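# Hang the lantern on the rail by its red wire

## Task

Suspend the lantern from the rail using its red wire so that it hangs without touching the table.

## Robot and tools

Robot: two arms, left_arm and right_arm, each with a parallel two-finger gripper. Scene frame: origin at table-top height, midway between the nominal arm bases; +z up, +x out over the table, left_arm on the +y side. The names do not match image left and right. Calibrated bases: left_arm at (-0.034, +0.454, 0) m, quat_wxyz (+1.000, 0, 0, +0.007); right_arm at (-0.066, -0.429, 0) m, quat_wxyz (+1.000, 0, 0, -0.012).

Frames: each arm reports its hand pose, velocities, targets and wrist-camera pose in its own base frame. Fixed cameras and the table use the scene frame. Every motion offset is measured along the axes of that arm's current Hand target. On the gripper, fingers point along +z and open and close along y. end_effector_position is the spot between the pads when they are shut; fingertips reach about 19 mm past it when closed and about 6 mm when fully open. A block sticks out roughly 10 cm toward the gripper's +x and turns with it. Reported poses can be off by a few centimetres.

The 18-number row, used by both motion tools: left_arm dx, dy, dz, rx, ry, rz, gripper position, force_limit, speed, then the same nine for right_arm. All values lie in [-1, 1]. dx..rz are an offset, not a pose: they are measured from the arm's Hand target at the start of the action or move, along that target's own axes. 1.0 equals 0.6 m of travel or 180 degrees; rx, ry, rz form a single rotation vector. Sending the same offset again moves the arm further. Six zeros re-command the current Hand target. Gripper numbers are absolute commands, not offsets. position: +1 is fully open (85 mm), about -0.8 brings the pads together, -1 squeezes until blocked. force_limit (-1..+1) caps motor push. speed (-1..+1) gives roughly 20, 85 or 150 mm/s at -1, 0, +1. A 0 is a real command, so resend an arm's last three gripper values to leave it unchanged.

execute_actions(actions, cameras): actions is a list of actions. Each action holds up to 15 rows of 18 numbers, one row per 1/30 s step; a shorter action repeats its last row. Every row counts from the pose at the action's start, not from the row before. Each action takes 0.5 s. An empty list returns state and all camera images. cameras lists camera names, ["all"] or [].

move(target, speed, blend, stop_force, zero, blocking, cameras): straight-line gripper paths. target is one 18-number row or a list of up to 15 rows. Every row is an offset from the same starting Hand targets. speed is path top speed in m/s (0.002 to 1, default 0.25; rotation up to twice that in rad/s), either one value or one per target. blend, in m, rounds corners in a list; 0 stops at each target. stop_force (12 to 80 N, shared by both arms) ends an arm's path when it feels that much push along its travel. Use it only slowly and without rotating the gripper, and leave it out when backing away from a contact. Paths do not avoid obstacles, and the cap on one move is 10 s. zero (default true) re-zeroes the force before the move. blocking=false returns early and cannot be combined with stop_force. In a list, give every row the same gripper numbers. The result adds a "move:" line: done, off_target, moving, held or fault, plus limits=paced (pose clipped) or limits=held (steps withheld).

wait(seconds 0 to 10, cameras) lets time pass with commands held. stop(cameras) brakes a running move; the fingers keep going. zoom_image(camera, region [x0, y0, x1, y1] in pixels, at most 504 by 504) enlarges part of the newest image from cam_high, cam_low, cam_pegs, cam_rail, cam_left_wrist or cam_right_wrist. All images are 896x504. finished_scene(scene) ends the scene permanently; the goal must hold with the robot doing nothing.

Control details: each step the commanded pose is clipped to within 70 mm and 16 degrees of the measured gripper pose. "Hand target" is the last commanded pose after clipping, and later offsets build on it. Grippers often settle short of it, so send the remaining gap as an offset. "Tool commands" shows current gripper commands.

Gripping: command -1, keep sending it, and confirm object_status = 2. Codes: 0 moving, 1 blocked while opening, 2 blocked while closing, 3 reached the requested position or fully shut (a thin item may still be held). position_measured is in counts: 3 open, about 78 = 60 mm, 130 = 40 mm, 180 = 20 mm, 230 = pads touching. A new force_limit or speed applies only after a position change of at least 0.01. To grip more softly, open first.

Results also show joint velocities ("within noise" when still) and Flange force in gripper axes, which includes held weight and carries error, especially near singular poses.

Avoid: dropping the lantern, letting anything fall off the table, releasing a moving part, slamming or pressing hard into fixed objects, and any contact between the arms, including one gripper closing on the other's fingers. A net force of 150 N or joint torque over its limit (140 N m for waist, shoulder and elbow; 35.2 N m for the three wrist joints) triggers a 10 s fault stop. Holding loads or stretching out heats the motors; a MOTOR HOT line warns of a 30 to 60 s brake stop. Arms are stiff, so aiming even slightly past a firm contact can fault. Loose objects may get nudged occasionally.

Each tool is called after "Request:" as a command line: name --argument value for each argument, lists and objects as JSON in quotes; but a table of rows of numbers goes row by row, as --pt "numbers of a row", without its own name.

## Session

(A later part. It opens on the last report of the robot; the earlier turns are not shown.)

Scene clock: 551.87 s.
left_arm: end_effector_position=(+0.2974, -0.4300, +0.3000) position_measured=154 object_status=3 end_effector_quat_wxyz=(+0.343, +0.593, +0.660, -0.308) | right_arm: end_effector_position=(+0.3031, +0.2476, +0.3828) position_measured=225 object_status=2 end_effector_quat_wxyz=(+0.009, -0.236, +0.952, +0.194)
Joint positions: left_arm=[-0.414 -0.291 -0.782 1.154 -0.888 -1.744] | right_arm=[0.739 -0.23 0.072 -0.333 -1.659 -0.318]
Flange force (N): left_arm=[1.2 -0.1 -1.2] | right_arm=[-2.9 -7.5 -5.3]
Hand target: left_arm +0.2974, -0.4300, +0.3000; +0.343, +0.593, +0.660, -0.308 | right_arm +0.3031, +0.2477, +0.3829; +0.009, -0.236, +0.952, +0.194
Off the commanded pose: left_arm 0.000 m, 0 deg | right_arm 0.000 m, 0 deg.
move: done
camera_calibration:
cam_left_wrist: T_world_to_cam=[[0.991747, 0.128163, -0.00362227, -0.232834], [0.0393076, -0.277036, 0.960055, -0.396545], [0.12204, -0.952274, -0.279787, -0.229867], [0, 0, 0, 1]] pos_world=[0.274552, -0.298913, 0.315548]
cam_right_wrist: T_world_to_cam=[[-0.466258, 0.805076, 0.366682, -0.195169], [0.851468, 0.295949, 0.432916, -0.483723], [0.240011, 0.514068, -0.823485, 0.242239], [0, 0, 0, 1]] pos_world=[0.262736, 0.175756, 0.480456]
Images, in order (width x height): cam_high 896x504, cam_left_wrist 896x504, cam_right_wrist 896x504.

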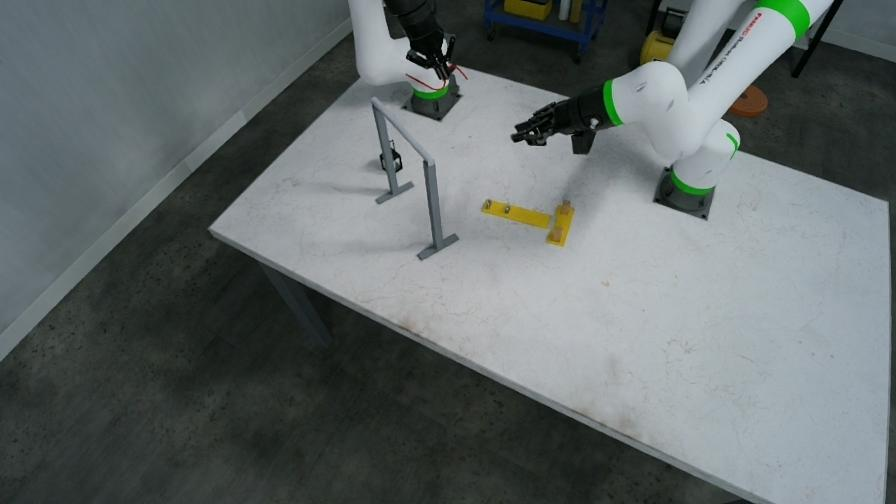

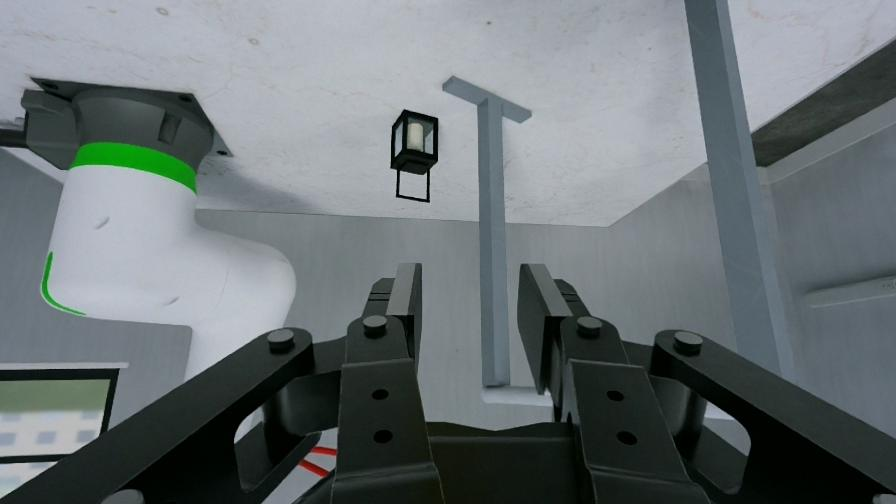

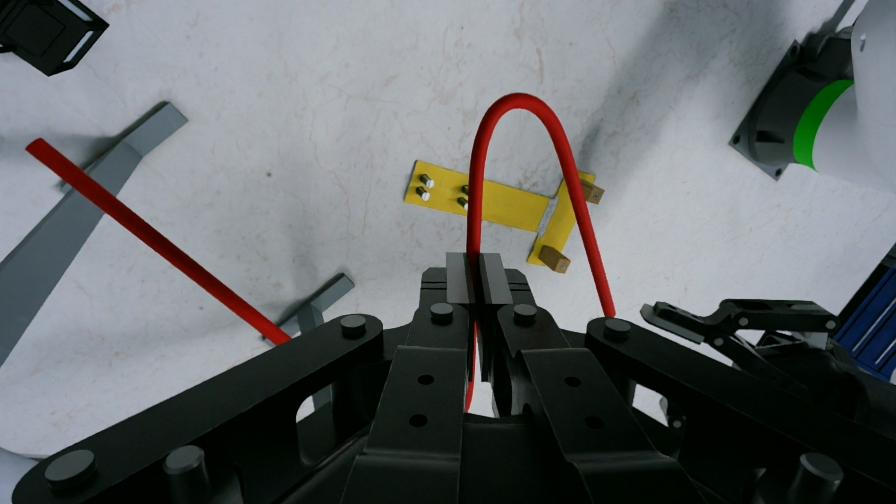

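Request:
move --pt "0 0 0 0 0 0 1 -1 -1 0.108 -0.1195 -0.2707 0.012 -0.04 0.103 -1 0.3 -1" --pt "0 0 0 0 0 0 1 -1 -1 0.2885 -0.6695 -0.419 0.036 -0.1216 0.308 -1 0.3 -1" --speed 0.25 --blend 0.05 --cameras '["cam_left_wrist","cam_high"]'

Request:
zoom_image --camera "cam_left_wrist" --region '[360, 80, 480, 220]'

Scene clock: 583.53 s.
left_arm: end_effector_position=(+0.2974, -0.4300, +0.3000) position_measured=3 object_status=3 end_effector_quat_wxyz=(+0.343, +0.593, +0.660, -0.308) | right_arm: end_effector_position=(+0.3501, -0.2502, +0.4499) position_measured=225 object_status=2 end_effector_quat_wxyz=(+0.105, +0.271, +0.943, +0.164)
Joint positions: left_arm=[-0.414 -0.291 -0.782 1.154 -0.888 -1.744] | right_arm=[-0.612 -0.015 0.441 -0.403 -1.903 -0.106]
Flange force (N): left_arm=[1.3 0.9 -1.1] | right_arm=[-0.9 -6.3 -5.7]
Hand target: left_arm +0.2974, -0.4300, +0.3000; +0.343, +0.593, +0.660, -0.308 | right_arm +0.3500, -0.2502, +0.4498; +0.105, +0.271, +0.943, +0.164
Off the commanded pose: left_arm 0.000 m, 0 deg | right_arm 0.000 m, 0 deg.
move: done; blend cut to 0 m at target 1
camera_calibration:
cam_left_wrist: T_world_to_cam=[[0.991747, 0.128163, -0.00362227, -0.232834], [0.0393076, -0.277036, 0.960055, -0.396545], [0.12204, -0.952274, -0.279787, -0.229867], [0, 0, 0, 1]] pos_world=[0.274552, -0.298913, 0.315548]
Images, in order (width x height): cam_high 896x504, cam_left_wrist 896x504.

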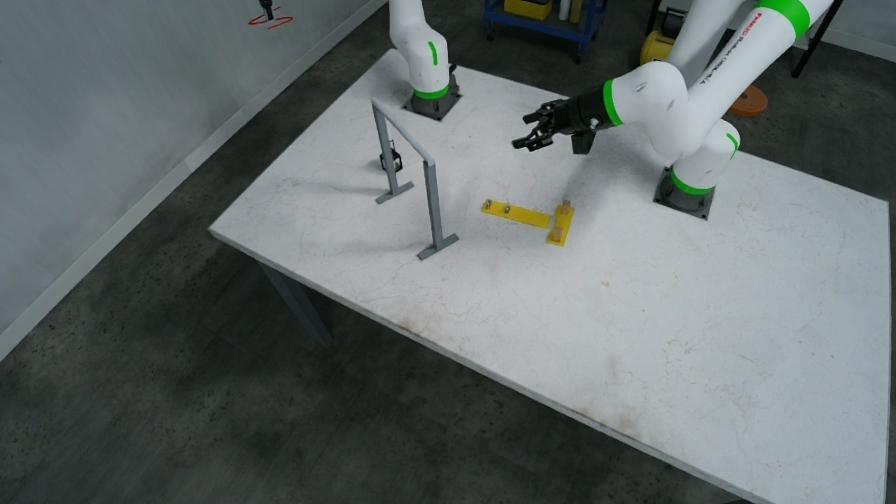

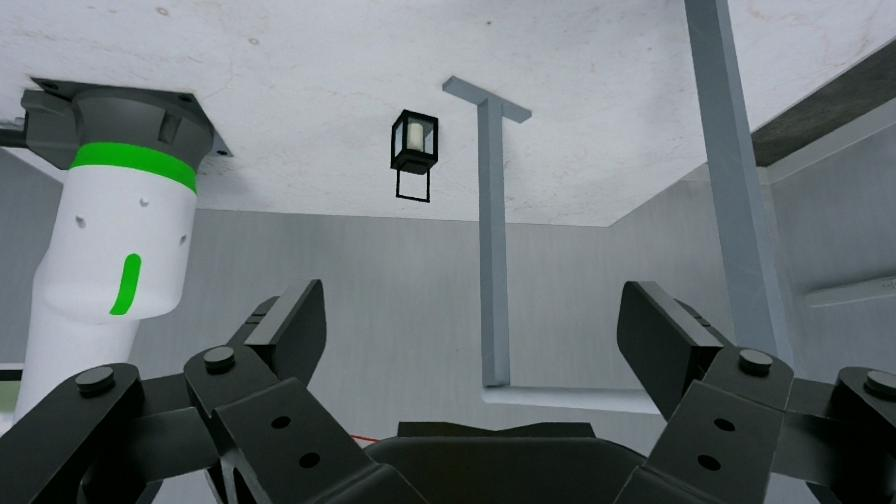

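Scaled by 3.600.

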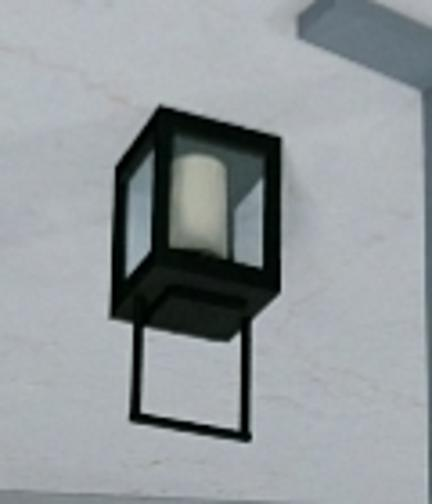

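Request:
move --target '[0,0,0,0,0,0,1,-1,-1,0.083,-0.0227,0.685,0.0369,0.03,0.0202,-1,0.3,-1]' --speed 0.25 --cameras '["cam_right_wrist","cam_high","cam_left_wrist"]'

Scene clock: 612.87 s.
left_arm: end_effector_position=(+0.2974, -0.4300, +0.3000) position_measured=3 object_status=3 end_effector_quat_wxyz=(+0.343, +0.593, +0.660, -0.308) | right_arm: end_effector_position=(+0.4197, -0.1303, +0.0595) position_measured=225 object_status=2 end_effector_quat_wxyz=(+0.039, +0.299, +0.945, +0.125)
Joint positions: left_arm=[-0.414 -0.291 -0.782 1.154 -0.888 -1.744] | right_arm=[-0.185 0.096 -0.387 -0.285 -0.997 -0.283]
Flange force (N): left_arm=[0.8 0.7 -2.0] | right_arm=[-4.3 -5.8 -4.7]
Hand target: left_arm +0.2974, -0.4300, +0.3000; +0.343, +0.593, +0.660, -0.308 | right_arm +0.4197, -0.1303, +0.0595; +0.039, +0.299, +0.945, +0.125
Off the commanded pose: left_arm 0.000 m, 0 deg | right_arm 0.000 m, 0 deg.
move: done
camera_calibration:
cam_left_wrist: T_world_to_cam=[[0.991747, 0.128163, -0.00362227, -0.232834], [0.0393076, -0.277036, 0.960055, -0.396545], [0.12204, -0.952274, -0.279787, -0.229867], [0, 0, 0, 1]] pos_world=[0.274552, -0.298913, 0.315548]
cam_right_wrist: T_world_to_cam=[[0.541823, 0.798328, 0.262869, -0.135727], [0.720608, -0.602214, 0.343602, -0.387942], [0.432611, 0.00325401, -0.901575, -0.000470459], [0, 0, 0, 1]] pos_world=[0.353298, -0.125268, 0.168552]
Images, in order (width x height): cam_high 896x504, cam_left_wrist 896x504, cam_right_wrist 896x504.

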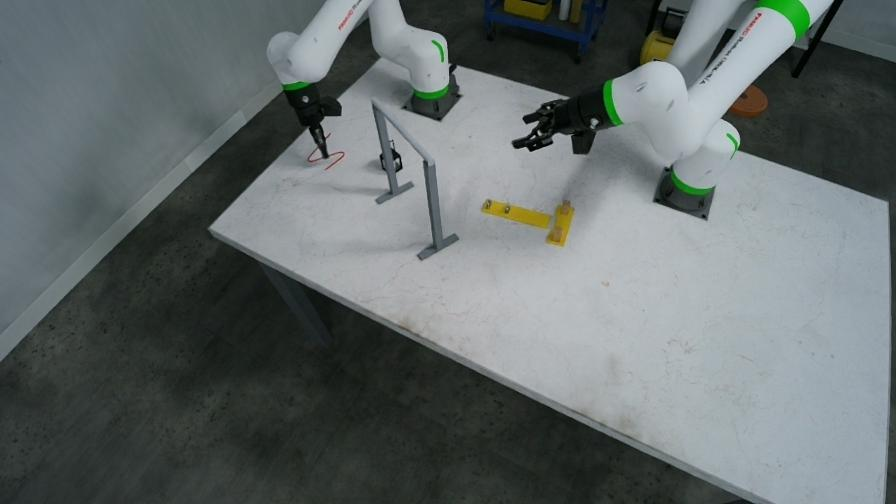

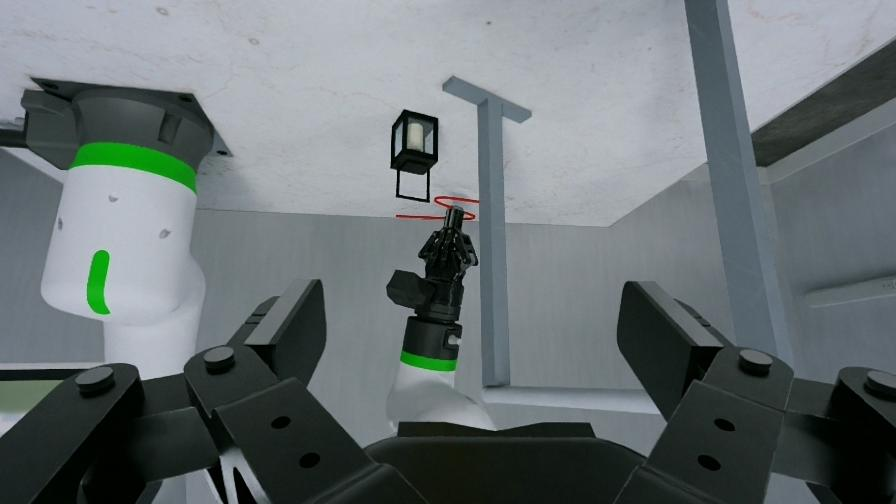

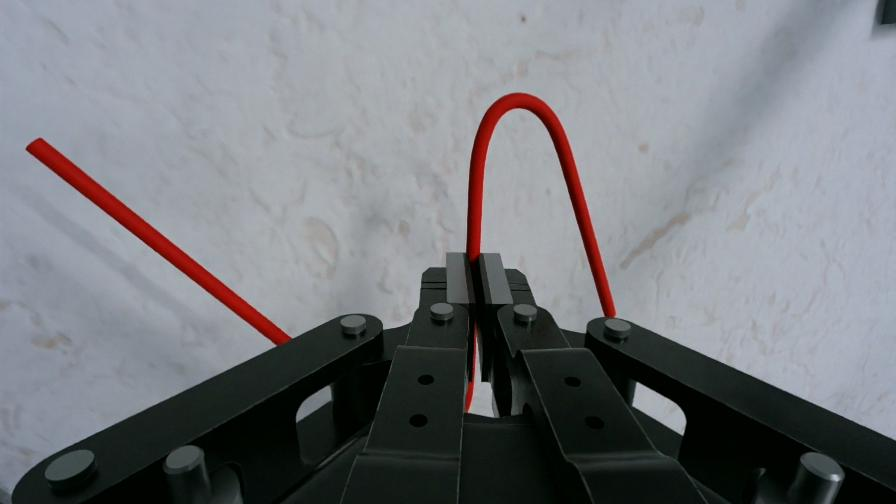

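Request:
move --target '[0,0,0,0,0,0,1,-1,-1,0,-0.0147,0.0547,0,0,0,-1,0.3,-1]' --speed 0.05

Request:
execute_actions --actions '[[[0,0,0,0,0,0,1,-1,-1,0,0,0,0,0,0,-0.4,0.3,-1]],[[0,0,0,0,0,0,1,-1,-1,0,0,0,0,0,0,-0.4,0.3,-1]]]'

Request:
move --target '[0,0,0,0,0,0,1,-1,-1,0,0.0,-0.3,0,0,0,-0.4,0.3,-1]' --speed 0.15 --cameras '["cam_right_wrist","cam_high"]'

Scene clock: 618.00 s.
left_arm: end_effector_position=(+0.2974, -0.4300, +0.3000) position_measured=3 object_status=3 end_effector_quat_wxyz=(+0.343, +0.593, +0.660, -0.308) | right_arm: end_effector_position=(+0.4197, -0.1303, +0.0255) position_measured=225 object_status=2 end_effector_quat_wxyz=(+0.039, +0.299, +0.945, +0.125)
Joint positions: left_arm=[-0.414 -0.291 -0.782 1.154 -0.888 -1.744] | right_arm=[-0.186 0.15 -0.416 -0.302 -0.918 -0.252]
Flange force (N): left_arm=[1.2 0.4 -1.9] | right_arm=[-3.1 -6.2 -4.3]
Hand target: left_arm +0.2974, -0.4300, +0.3000; +0.343, +0.593, +0.660, -0.308 | right_arm +0.4197, -0.1303, +0.0255; +0.039, +0.299, +0.945, +0.125
Off the commanded pose: left_arm 0.000 m, 0 deg | right_arm 0.000 m, 0 deg.
move: done

Scene clock: 619.20 s.
left_arm: end_effector_position=(+0.2974, -0.4300, +0.3000) position_measured=3 object_status=3 end_effector_quat_wxyz=(+0.343, +0.593, +0.660, -0.308) | right_arm: end_effector_position=(+0.4197, -0.1303, +0.0255) position_measured=179 object_status=3 end_effector_quat_wxyz=(+0.039, +0.299, +0.945, +0.125)
Joint positions: left_arm=[-0.414 -0.291 -0.782 1.154 -0.888 -1.744] | right_arm=[-0.186 0.15 -0.416 -0.302 -0.918 -0.252]
Flange force (N): left_arm=[1.0 0.2 -1.6] | right_arm=[-2.9 -5.9 -4.8]
Flange force at the end of the 1st action (N): left_arm=[1.3 0.8 -1.9] | right_arm=[-3.5 -5.8 -4.5]
Hand target: left_arm +0.2974, -0.4300, +0.3000; +0.343, +0.593, +0.660, -0.308 | right_arm +0.4197, -0.1303, +0.0255; +0.039, +0.299, +0.945, +0.125
Off the commanded pose: left_arm 0.000 m, 0 deg | right_arm 0.000 m, 0 deg.

Scene clock: 620.73 s.
left_arm: end_effector_position=(+0.2974, -0.4300, +0.3000) position_measured=3 object_status=3 end_effector_quat_wxyz=(+0.343, +0.593, +0.660, -0.308) | right_arm: end_effector_position=(+0.3930, -0.1686, +0.1995) position_measured=179 object_status=3 end_effector_quat_wxyz=(+0.039, +0.299, +0.945, +0.125)
Joint positions: left_arm=[-0.414 -0.291 -0.782 1.154 -0.888 -1.744] | right_arm=[-0.29 -0.053 -0.195 -0.255 -1.352 -0.275]
Flange force (N): left_arm=[0.9 0.3 -1.6] | right_arm=[-2.5 -6.5 -4.7]
Hand target: left_arm +0.2974, -0.4300, +0.3000; +0.343, +0.593, +0.660, -0.308 | right_arm +0.3930, -0.1685, +0.1994; +0.039, +0.299, +0.945, +0.125
Off the commanded pose: left_arm 0.000 m, 0 deg | right_arm 0.000 m, 0 deg.
move: done
camera_calibration:
cam_right_wrist: T_world_to_cam=[[0.541782, 0.798391, 0.262762, -0.127483], [0.720566, -0.602132, 0.343834, -0.439821], [0.432732, 0.00305391, -0.901518, 0.137245], [0, 0, 0, 1]] pos_world=[0.326597, -0.163468, 0.308452]
Images, in order (width x height): cam_high 896x504, cam_right_wrist 896x504.

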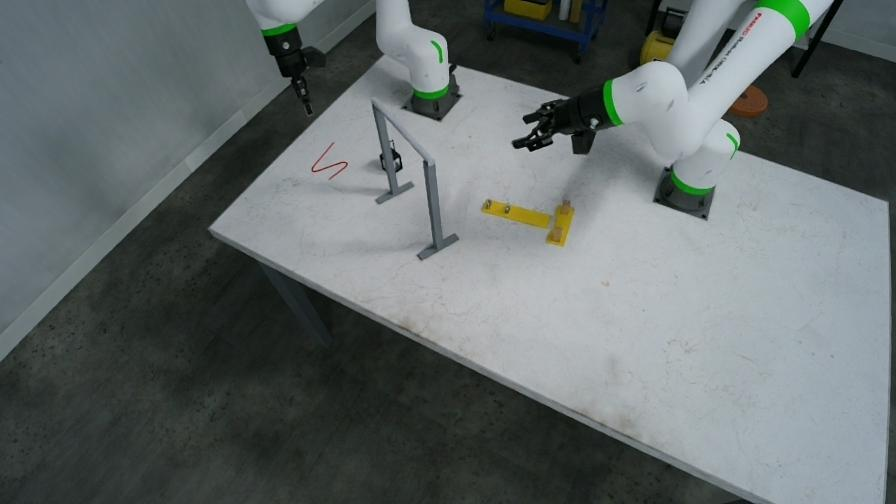

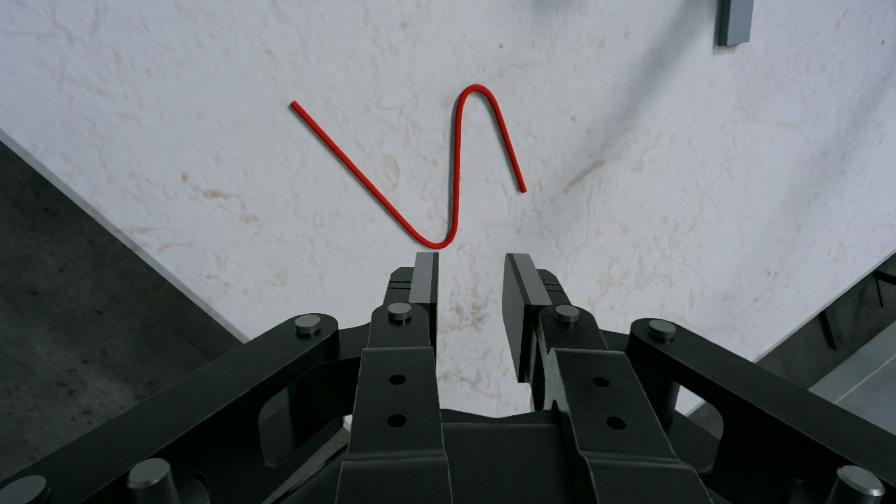

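Request:
move --target '[0,0,0,0,0,0,1,-1,-1,0.2938,0.2415,0.1243,0.0831,0.012,-0.0913,-0.2,0.3,-1]' --speed 0.15 --cameras '["cam_right_wrist","cam_left_wrist"]'

Request:
zoom_image --camera "cam_left_wrist" --region '[340, 80, 520, 240]'

Scene clock: 650.60 s.
left_arm: end_effector_position=(+0.2974, -0.4300, +0.3000) position_measured=3 object_status=3 end_effector_quat_wxyz=(+0.343, +0.593, +0.660, -0.308) | right_arm: end_effector_position=(+0.3402, +0.0631, +0.1650) position_measured=154 object_status=3 end_effector_quat_wxyz=(+0.000, +0.161, +0.987, +0.000)
Joint positions: left_arm=[-0.414 -0.291 -0.782 1.154 -0.888 -1.744] | right_arm=[0.568 -0.236 -0.485 0 -1.322 -0.892]
Flange force (N): left_arm=[1.6 -0.2 -1.9] | right_arm=[-7.0 -5.4 -3.9]
Hand target: left_arm +0.2974, -0.4300, +0.3000; +0.343, +0.593, +0.660, -0.308 | right_arm +0.3402, +0.0631, +0.1650; +0.000, +0.161, +0.987, +0.000
Off the commanded pose: left_arm 0.000 m, 0 deg | right_arm 0.000 m, 0 deg.
move: done
camera_calibration:
cam_left_wrist: T_world_to_cam=[[0.991747, 0.128163, -0.00362227, -0.232834], [0.0393076, -0.277036, 0.960055, -0.396545], [0.12204, -0.952274, -0.279787, -0.229867], [0, 0, 0, 1]] pos_world=[0.274552, -0.298913, 0.315548]
cam_right_wrist: T_world_to_cam=[[0.303387, 0.952861, 0.00338373, -0.160637], [0.891357, -0.285056, 0.352457, -0.32998], [0.336807, -0.103915, -0.935822, 0.173398], [0, 0, 0, 1]] pos_world=[0.284464, 0.0770209, 0.279117]
Images, in order (width x height): cam_left_wrist 896x504, cam_right_wrist 896x504.

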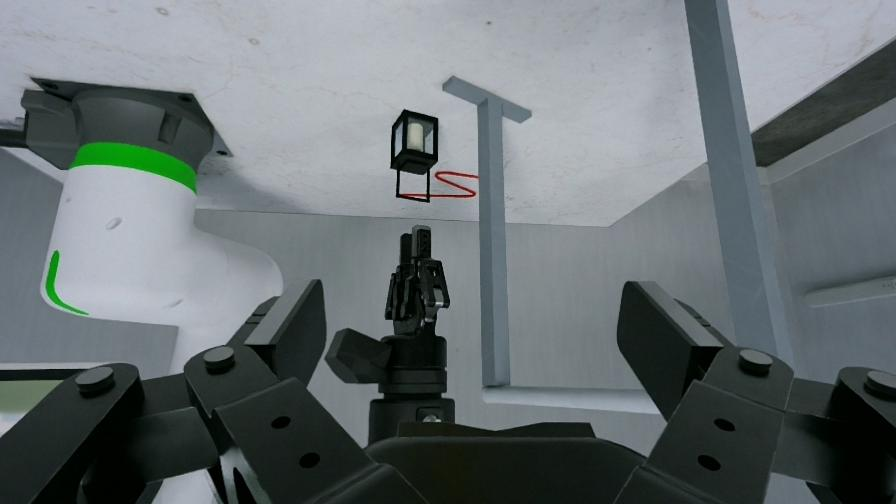

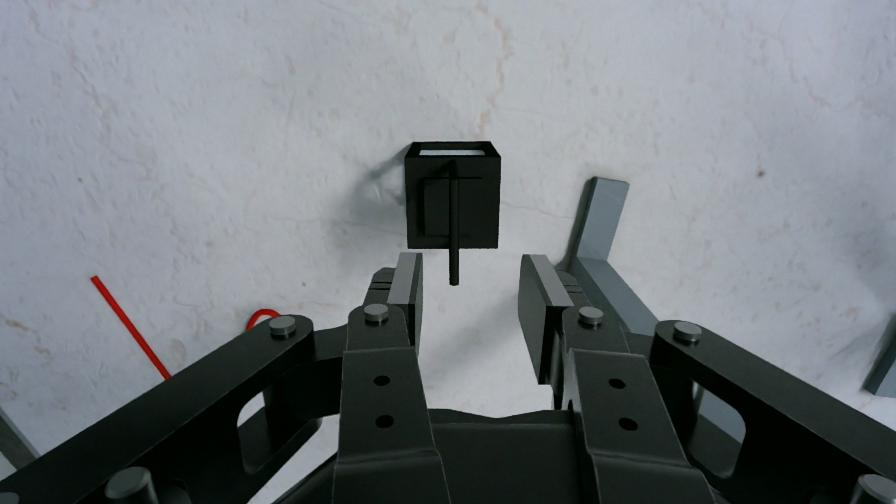

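Scaled by 2.800.

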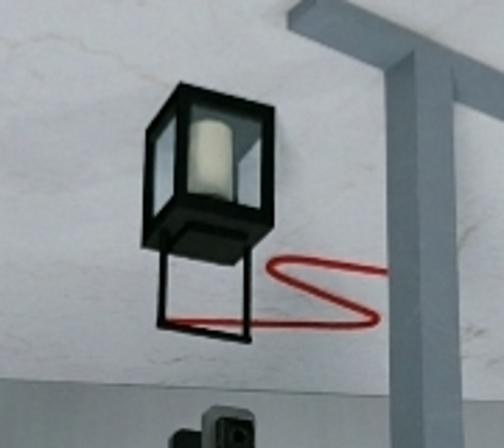

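Request:
move --target '[0,0,0,0,0,0,1,-1,-1,0,-0.0058,0.0883,0,0,0,-0.2,0.3,-1]' --speed 0.08

Request:
execute_actions --actions '[[[0,0,0,0,0,0,1,-1,-1,0,0,0,0,0,0,-1,0,-1]],[[0,0,0,0,0,0,1,-1,-1,0,0,0,0,0,0,-1,0,-1]],[[0,0,0,0,0,0,1,-1,-1,0,0,0,0,0,0,-1,0,-1]]]' --cameras '["cam_right_wrist","cam_left_wrist"]'

Request:
zoom_image --camera "cam_left_wrist" --region '[340, 80, 520, 240]'

Scene clock: 657.90 s.
left_arm: end_effector_position=(+0.2974, -0.4300, +0.3000) position_measured=3 object_status=3 end_effector_quat_wxyz=(+0.343, +0.593, +0.660, -0.308) | right_arm: end_effector_position=(+0.3391, +0.0598, +0.1121) position_measured=154 object_status=3 end_effector_quat_wxyz=(+0.000, +0.161, +0.987, +0.000)
Joint positions: left_arm=[-0.414 -0.291 -0.782 1.154 -0.888 -1.744] | right_arm=[0.562 -0.194 -0.582 0 -1.183 -0.885]
Flange force (N): left_arm=[1.3 0.8 -1.5] | right_arm=[-7.0 -6.0 -3.4]
Hand target: left_arm +0.2974, -0.4300, +0.3000; +0.343, +0.593, +0.660, -0.308 | right_arm +0.3390, +0.0598, +0.1121; +0.000, +0.161, +0.987, +0.000
Off the commanded pose: left_arm 0.000 m, 0 deg | right_arm 0.000 m, 0 deg.
move: done

Scene clock: 659.83 s.
left_arm: end_effector_position=(+0.2974, -0.4300, +0.3000) position_measured=3 object_status=3 end_effector_quat_wxyz=(+0.343, +0.593, +0.660, -0.308) | right_arm: end_effector_position=(+0.3390, +0.0598, +0.1120) position_measured=230 object_status=0 end_effector_quat_wxyz=(+0.000, +0.161, +0.987, +0.000)
Joint positions: left_arm=[-0.414 -0.291 -0.782 1.154 -0.888 -1.744] | right_arm=[0.562 -0.194 -0.582 0 -1.183 -0.885]
Flange force (N): left_arm=[1.3 0.8 -1.7] | right_arm=[-7.3 -6.1 -1.0]
Flange force at the end of the 1st action (N): left_arm=[1.1 0.7 -1.1] | right_arm=[-7.5 -5.8 -3.3]
Flange force at the end of the 2nd action (N): left_arm=[0.8 0.4 -1.9] | right_arm=[-7.3 -6.2 -3.2]
Hand target: left_arm +0.2974, -0.4300, +0.3000; +0.343, +0.593, +0.660, -0.308 | right_arm +0.3390, +0.0598, +0.1121; +0.000, +0.161, +0.987, +0.000
Off the commanded pose: left_arm 0.000 m, 0 deg | right_arm 0.000 m, 0 deg.
camera_calibration:
cam_left_wrist: T_world_to_cam=[[0.991747, 0.128163, -0.00362227, -0.232834], [0.0393076, -0.277036, 0.960055, -0.396545], [0.12204, -0.952274, -0.279787, -0.229867], [0, 0, 0, 1]] pos_world=[0.274552, -0.298913, 0.315548]
cam_right_wrist: T_world_to_cam=[[0.303302, 0.952888, 0.00334992, -0.156951], [0.891386, -0.284965, 0.352457, -0.311275], [0.336807, -0.103915, -0.935822, 0.123827], [0, 0, 0, 1]] pos_world=[0.283364, 0.0737212, 0.226117]
Images, in order (width x height): cam_left_wrist 896x504, cam_right_wrist 896x504.

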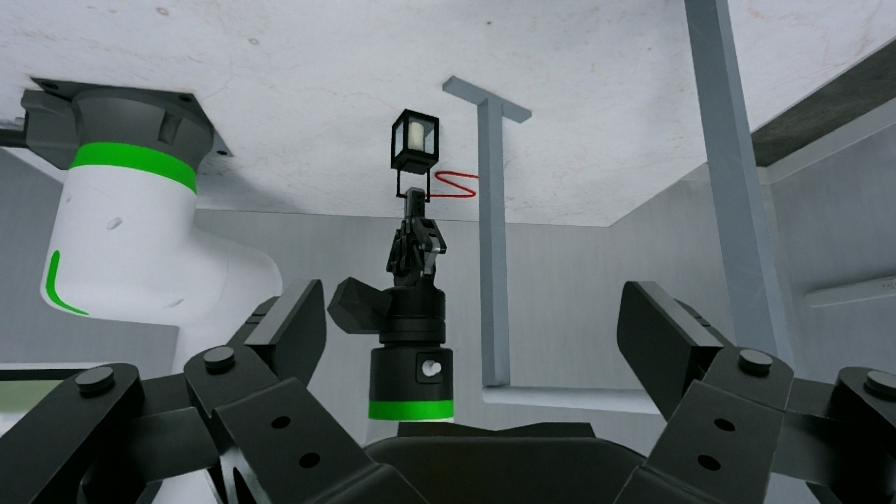

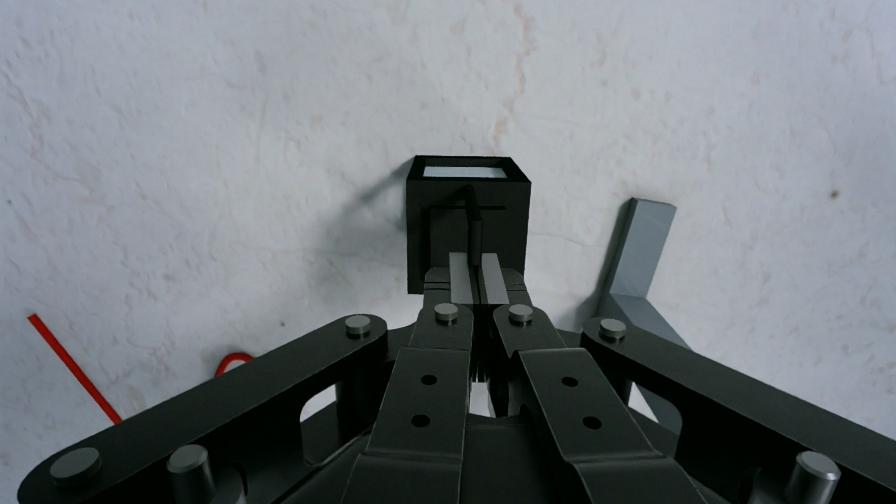

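Scaled by 2.800.

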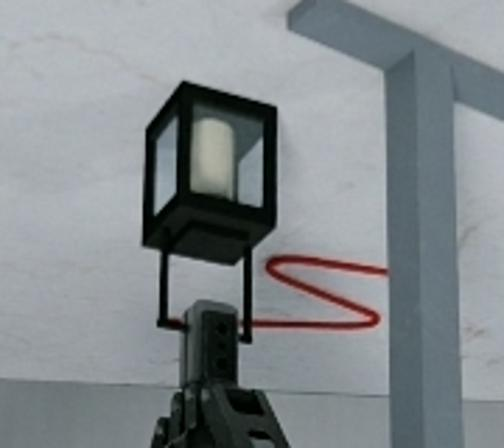

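Request:
move --target '[0,0,0,0,0,0,1,-1,-1,0,0,-0.06,0,0,0,-1,0,-1]' --speed 0.05 --cameras '["cam_left_wrist"]'

Request:
zoom_image --camera "cam_left_wrist" --region '[340, 80, 520, 240]'

Scene clock: 662.80 s.
left_arm: end_effector_position=(+0.2974, -0.4300, +0.3000) position_measured=3 object_status=3 end_effector_quat_wxyz=(+0.343, +0.593, +0.660, -0.308) | right_arm: end_effector_position=(+0.3391, +0.0598, +0.1481) position_measured=230 object_status=3 end_effector_quat_wxyz=(+0.000, +0.161, +0.987, +0.000)
Joint positions: left_arm=[-0.414 -0.291 -0.782 1.154 -0.888 -1.744] | right_arm=[0.562 -0.228 -0.52 0 -1.279 -0.885]
Flange force (N): left_arm=[0.8 0.7 -1.7] | right_arm=[-7.6 -6.0 -1.5]
Hand target: left_arm +0.2974, -0.4300, +0.3000; +0.343, +0.593, +0.660, -0.308 | right_arm +0.3391, +0.0598, +0.1481; +0.000, +0.161, +0.987, +0.000
Off the commanded pose: left_arm 0.000 m, 0 deg | right_arm 0.000 m, 0 deg.
move: done
camera_calibration:
cam_left_wrist: T_world_to_cam=[[0.991747, 0.128163, -0.00362227, -0.232834], [0.0393076, -0.277036, 0.960055, -0.396545], [0.12204, -0.952274, -0.279787, -0.229867], [0, 0, 0, 1]] pos_world=[0.274552, -0.298913, 0.315548]
Images, in order (width x height): cam_left_wrist 896x504.

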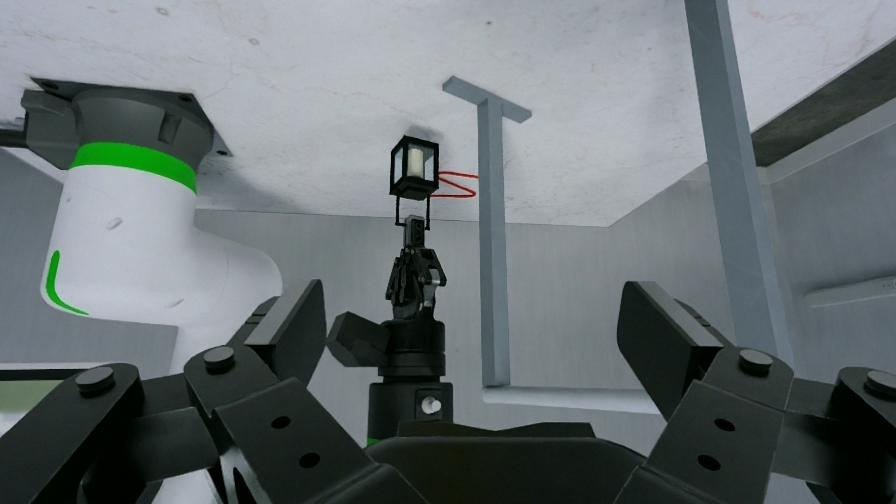

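Scaled by 2.800.

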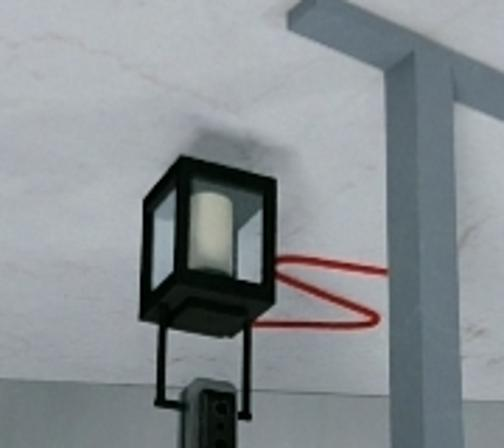

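Request:
move --pt "0 0 0 0 0 0 1 -1 -1 -0.181 -0.115 -0.083 0 0 -0.05 -1 0 -1" --pt "0 0 0 0 0 0 1 -1 -1 -0.444 -0.0623 -0.083 0 0 -0.158 -1 0 -1" --speed 0.12 --blend 0.03

Request:
move --target '[0,0,0,0,0,0,1,-1,-1,0,0,0.142,0,0,0,-1,0,-1]' --speed 0.05 --cameras '["cam_high","cam_left_wrist","cam_low"]'

Scene clock: 669.73 s.
left_arm: end_effector_position=(+0.2974, -0.4300, +0.3000) position_measured=3 object_status=3 end_effector_quat_wxyz=(+0.343, +0.593, +0.660, -0.308) | right_arm: end_effector_position=(+0.5798, -0.0603, +0.1977) position_measured=230 object_status=3 end_effector_quat_wxyz=(+0.000, -0.086, +0.996, +0.000)
Joint positions: left_arm=[-0.414 -0.291 -0.782 1.154 -0.888 -1.744] | right_arm=[0.121 0.355 0.217 0 -1.433 0.052]
Flange force (N): left_arm=[1.3 0.6 -1.3] | right_arm=[-0.3 -5.6 -0.6]
Hand target: left_arm +0.2974, -0.4300, +0.3000; +0.343, +0.593, +0.660, -0.308 | right_arm +0.5798, -0.0603, +0.1977; +0.000, -0.086, +0.996, +0.000
Off the commanded pose: left_arm 0.000 m, 0 deg | right_arm 0.000 m, 0 deg.
move: done

Scene clock: 671.70 s.
left_arm: end_effector_position=(+0.2974, -0.4300, +0.3000) position_measured=3 object_status=3 end_effector_quat_wxyz=(+0.343, +0.593, +0.660, -0.308) | right_arm: end_effector_position=(+0.5798, -0.0604, +0.1126) position_measured=230 object_status=3 end_effector_quat_wxyz=(+0.000, -0.086, +0.996, +0.000)
Joint positions: left_arm=[-0.414 -0.291 -0.782 1.154 -0.888 -1.744] | right_arm=[0.121 0.403 0.079 0 -1.247 0.052]
Flange force (N): left_arm=[1.1 0.2 -1.7] | right_arm=[1.5 -6.1 -15.4]
Hand target: left_arm +0.2974, -0.4300, +0.3000; +0.343, +0.593, +0.660, -0.308 | right_arm +0.5798, -0.0603, +0.1125; +0.000, -0.086, +0.996, +0.000
Off the commanded pose: left_arm 0.000 m, 0 deg | right_arm 0.000 m, 0 deg.
move: done
camera_calibration:
cam_left_wrist: T_world_to_cam=[[0.991747, 0.128163, -0.00362227, -0.232834], [0.0393076, -0.277036, 0.960055, -0.396545], [0.12204, -0.952274, -0.279787, -0.229867], [0, 0, 0, 1]] pos_world=[0.274552, -0.298913, 0.315548]
Images, in order (width x height): cam_high 896x504, cam_low 896x504, cam_left_wrist 896x504.

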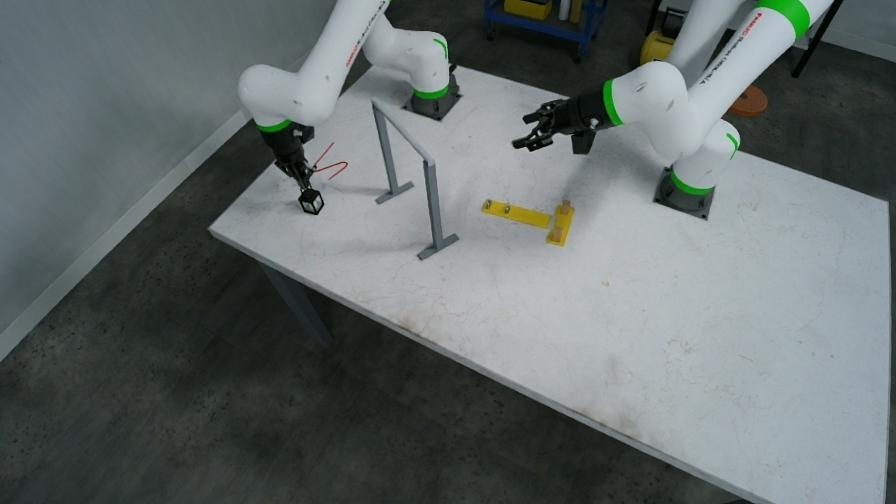

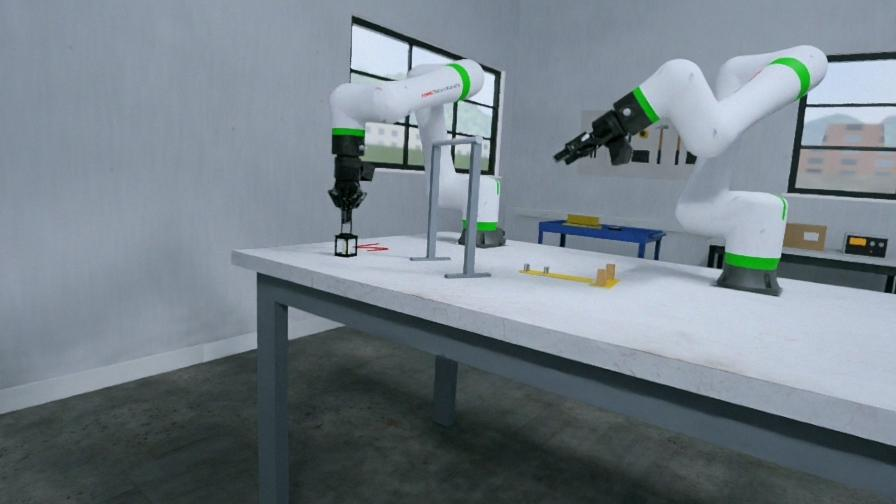

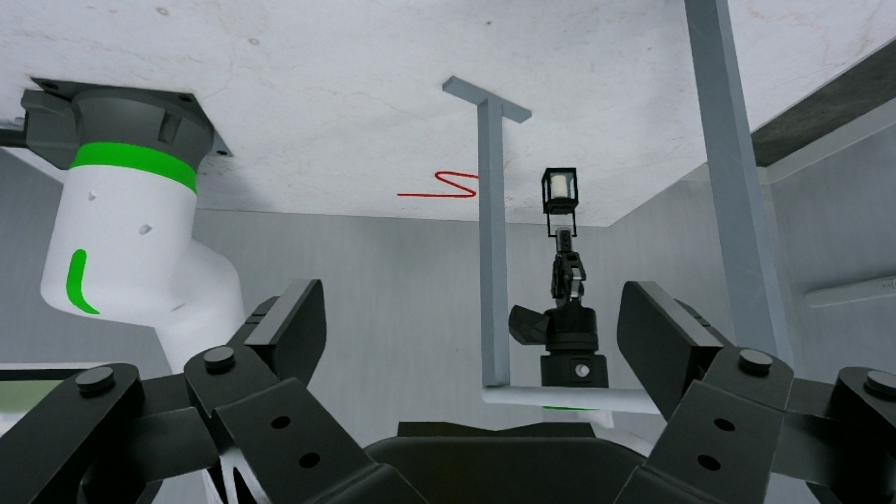

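Request:
execute_actions --actions '[[[0,0,0,0,0,0,1,-1,-1,0,0,-0.001,0,0,0,-0.5,0.3,-1]],[[0,0,0,0,0,0,1,-1,-1,0,0,0,0,0,0,-0.5,0.3,-1]]]'

Request:
move --target '[0,0,0,0,0,0,1,-1,-1,0,0,-0.15,0,0,0,-0.5,0.3,-1]' --speed 0.1 --cameras '["cam_right_wrist","cam_left_wrist"]'

Scene clock: 677.30 s.
left_arm: end_effector_position=(+0.2974, -0.4300, +0.3000) position_measured=3 object_status=3 end_effector_quat_wxyz=(+0.343, +0.593, +0.660, -0.308) | right_arm: end_effector_position=(+0.5798, -0.0603, +0.1131) position_measured=192 object_status=3 end_effector_quat_wxyz=(+0.000, -0.086, +0.996, +0.000)
Joint positions: left_arm=[-0.414 -0.291 -0.782 1.154 -0.888 -1.744] | right_arm=[0.121 0.403 0.079 0 -1.248 0.052]
Flange force (N): left_arm=[1.2 0.3 -1.7] | right_arm=[-1.0 -5.4 -3.3]
Flange force at the end of the 1st action (N): left_arm=[1.2 0.4 -1.9] | right_arm=[-0.6 -5.5 -3.0]
Hand target: left_arm +0.2974, -0.4300, +0.3000; +0.343, +0.593, +0.660, -0.308 | right_arm +0.5798, -0.0603, +0.1131; +0.000, -0.086, +0.996, +0.000
Off the commanded pose: left_arm 0.000 m, 0 deg | right_arm 0.000 m, 0 deg.

Scene clock: 678.53 s.
left_arm: end_effector_position=(+0.2974, -0.4300, +0.3000) position_measured=3 object_status=3 end_effector_quat_wxyz=(+0.343, +0.593, +0.660, -0.308) | right_arm: end_effector_position=(+0.5798, -0.0603, +0.2033) position_measured=192 object_status=3 end_effector_quat_wxyz=(+0.000, -0.086, +0.996, +0.000)
Joint positions: left_arm=[-0.414 -0.291 -0.782 1.154 -0.888 -1.744] | right_arm=[0.121 0.353 0.227 0 -1.445 0.051]
Flange force (N): left_arm=[1.0 0.8 -1.4] | right_arm=[-0.7 -5.3 -2.6]
Hand target: left_arm +0.2974, -0.4300, +0.3000; +0.343, +0.593, +0.660, -0.308 | right_arm +0.5798, -0.0603, +0.2031; +0.000, -0.086, +0.996, +0.000
Off the commanded pose: left_arm 0.000 m, 0 deg | right_arm 0.000 m, 0 deg.
move: done
camera_calibration:
cam_left_wrist: T_world_to_cam=[[0.991747, 0.128163, -0.00362227, -0.232834], [0.0393076, -0.277036, 0.960055, -0.396545], [0.12204, -0.952274, -0.279787, -0.229867], [0, 0, 0, 1]] pos_world=[0.274552, -0.298913, 0.315548]
cam_right_wrist: T_world_to_cam=[[-0.187085, 0.982337, 0.00363089, 0.170168], [0.919509, 0.173816, 0.352549, -0.580927], [0.34569, 0.0692951, -0.935786, 0.121001], [0, 0, 0, 1]] pos_world=[0.524175, -0.0745723, 0.317419]
Images, in order (width x height): cam_left_wrist 896x504, cam_right_wrist 896x504.

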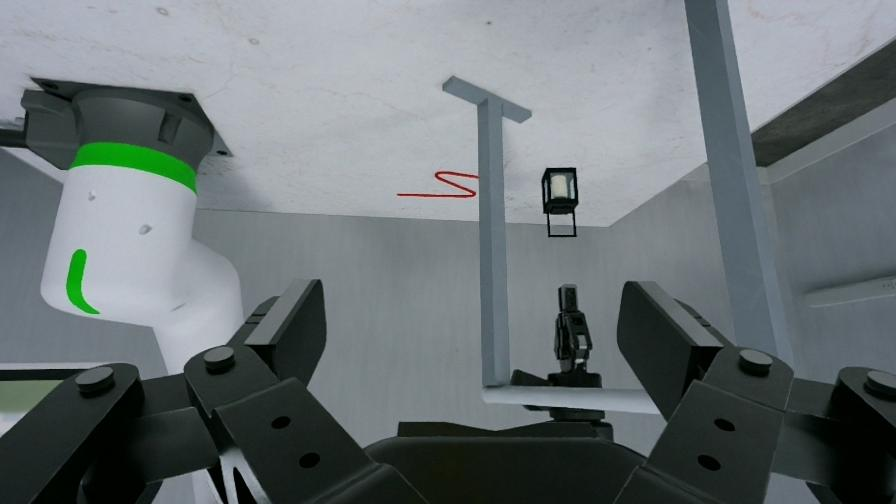

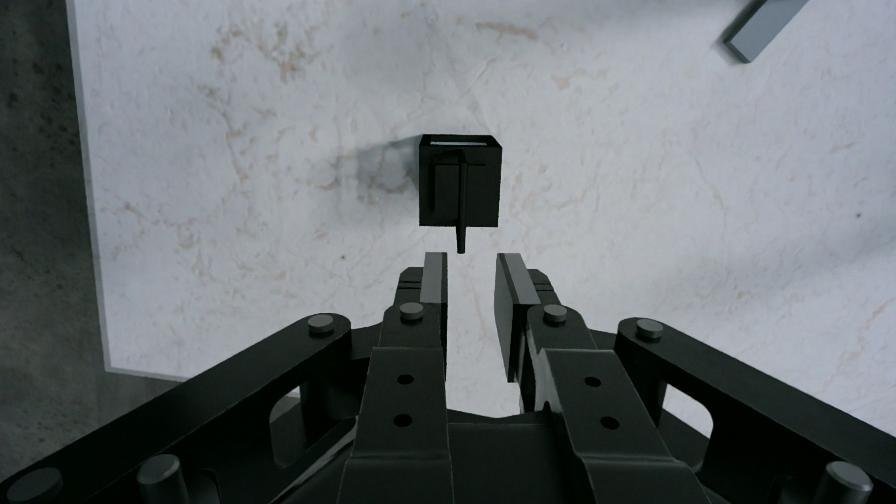

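Request:
move --target '[0,0,0,0,0,0,1,-1,-1,0.2677,0.0283,0.17,-0.0794,-0.0327,0.2477,-0.5,0.3,-1]' --speed 0.2 --cameras '["cam_right_wrist","cam_left_wrist","cam_low"]'

Request:
zoom_image --camera "cam_left_wrist" --region '[380, 120, 600, 240]'

Request:
zoom_image --camera "cam_low" --region '[320, 200, 460, 290]'

Scene clock: 704.27 s.
left_arm: end_effector_position=(+0.2974, -0.4300, +0.3000) position_measured=3 object_status=3 end_effector_quat_wxyz=(+0.343, +0.593, +0.660, -0.308) | right_arm: end_effector_position=(+0.4186, -0.0712, +0.1012) position_measured=192 object_status=3 end_effector_quat_wxyz=(+0.039, +0.298, +0.946, +0.125)
Joint positions: left_arm=[-0.414 -0.291 -0.782 1.154 -0.888 -1.744] | right_arm=[-0.032 -0.023 -0.409 -0.253 -1.054 -0.467]
Flange force (N): left_arm=[1.2 0.4 -1.8] | right_arm=[-5.4 -5.8 -4.6]
Hand target: left_arm +0.2974, -0.4300, +0.3000; +0.343, +0.593, +0.660, -0.308 | right_arm +0.4186, -0.0712, +0.1012; +0.039, +0.298, +0.946, +0.125
Off the commanded pose: left_arm 0.000 m, 0 deg | right_arm 0.000 m, 0 deg.
move: done
camera_calibration:
cam_left_wrist: T_world_to_cam=[[0.991747, 0.128163, -0.00362227, -0.232834], [0.0393076, -0.277036, 0.960055, -0.396545], [0.12204, -0.952274, -0.279787, -0.229867], [0, 0, 0, 1]] pos_world=[0.274552, -0.298913, 0.315548]
cam_right_wrist: T_world_to_cam=[[0.540165, 0.799372, 0.263109, -0.192517], [0.721733, -0.600821, 0.34368, -0.366319], [0.43281, 0.00425036, -0.901475, 0.0373875], [0, 0, 0, 1]] pos_world=[0.352194, -0.0663585, 0.210253]
Images, in order (width x height): cam_low 896x504, cam_left_wrist 896x504, cam_right_wrist 896x504.

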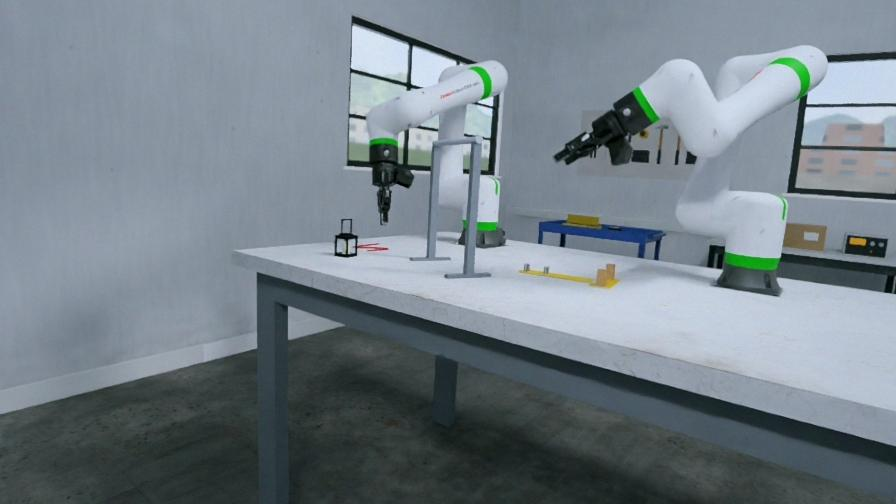

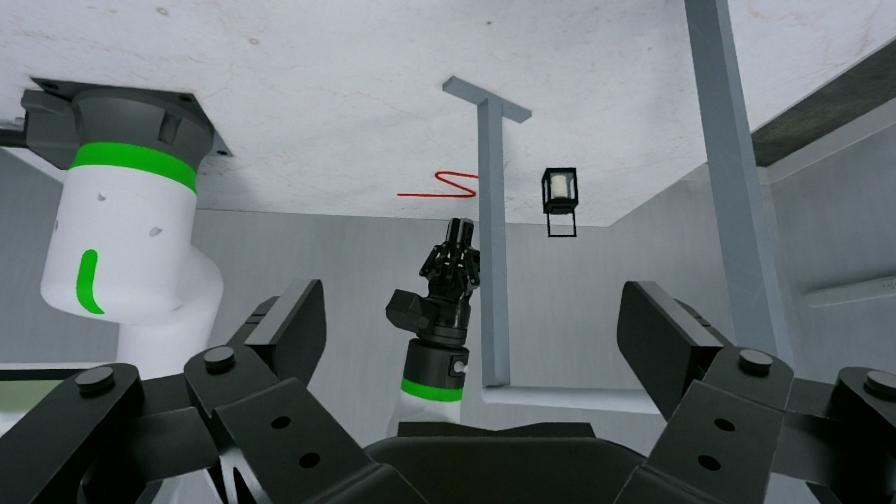

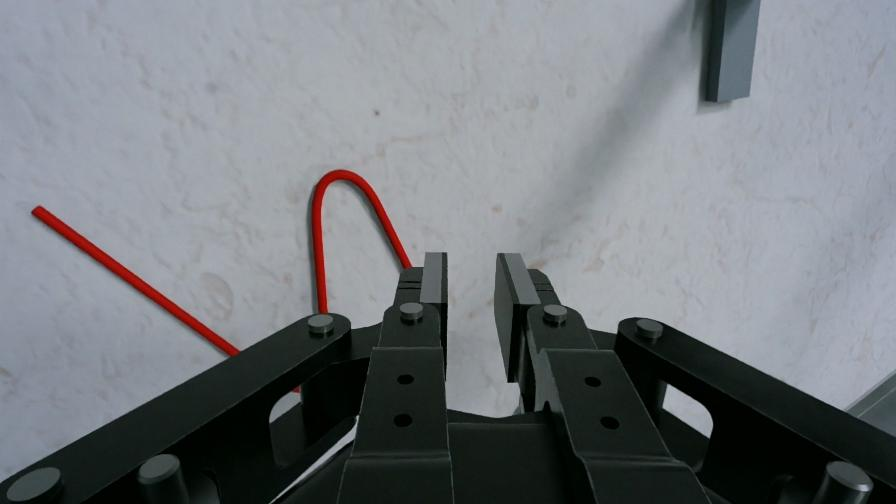

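Scaled by 2.291.

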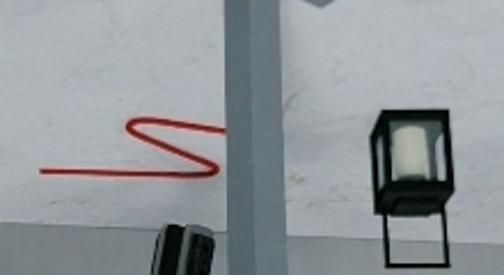

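Scaled by 3.600.

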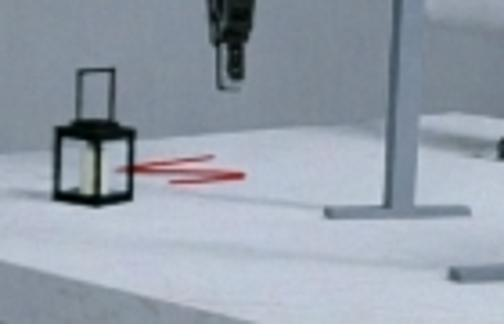

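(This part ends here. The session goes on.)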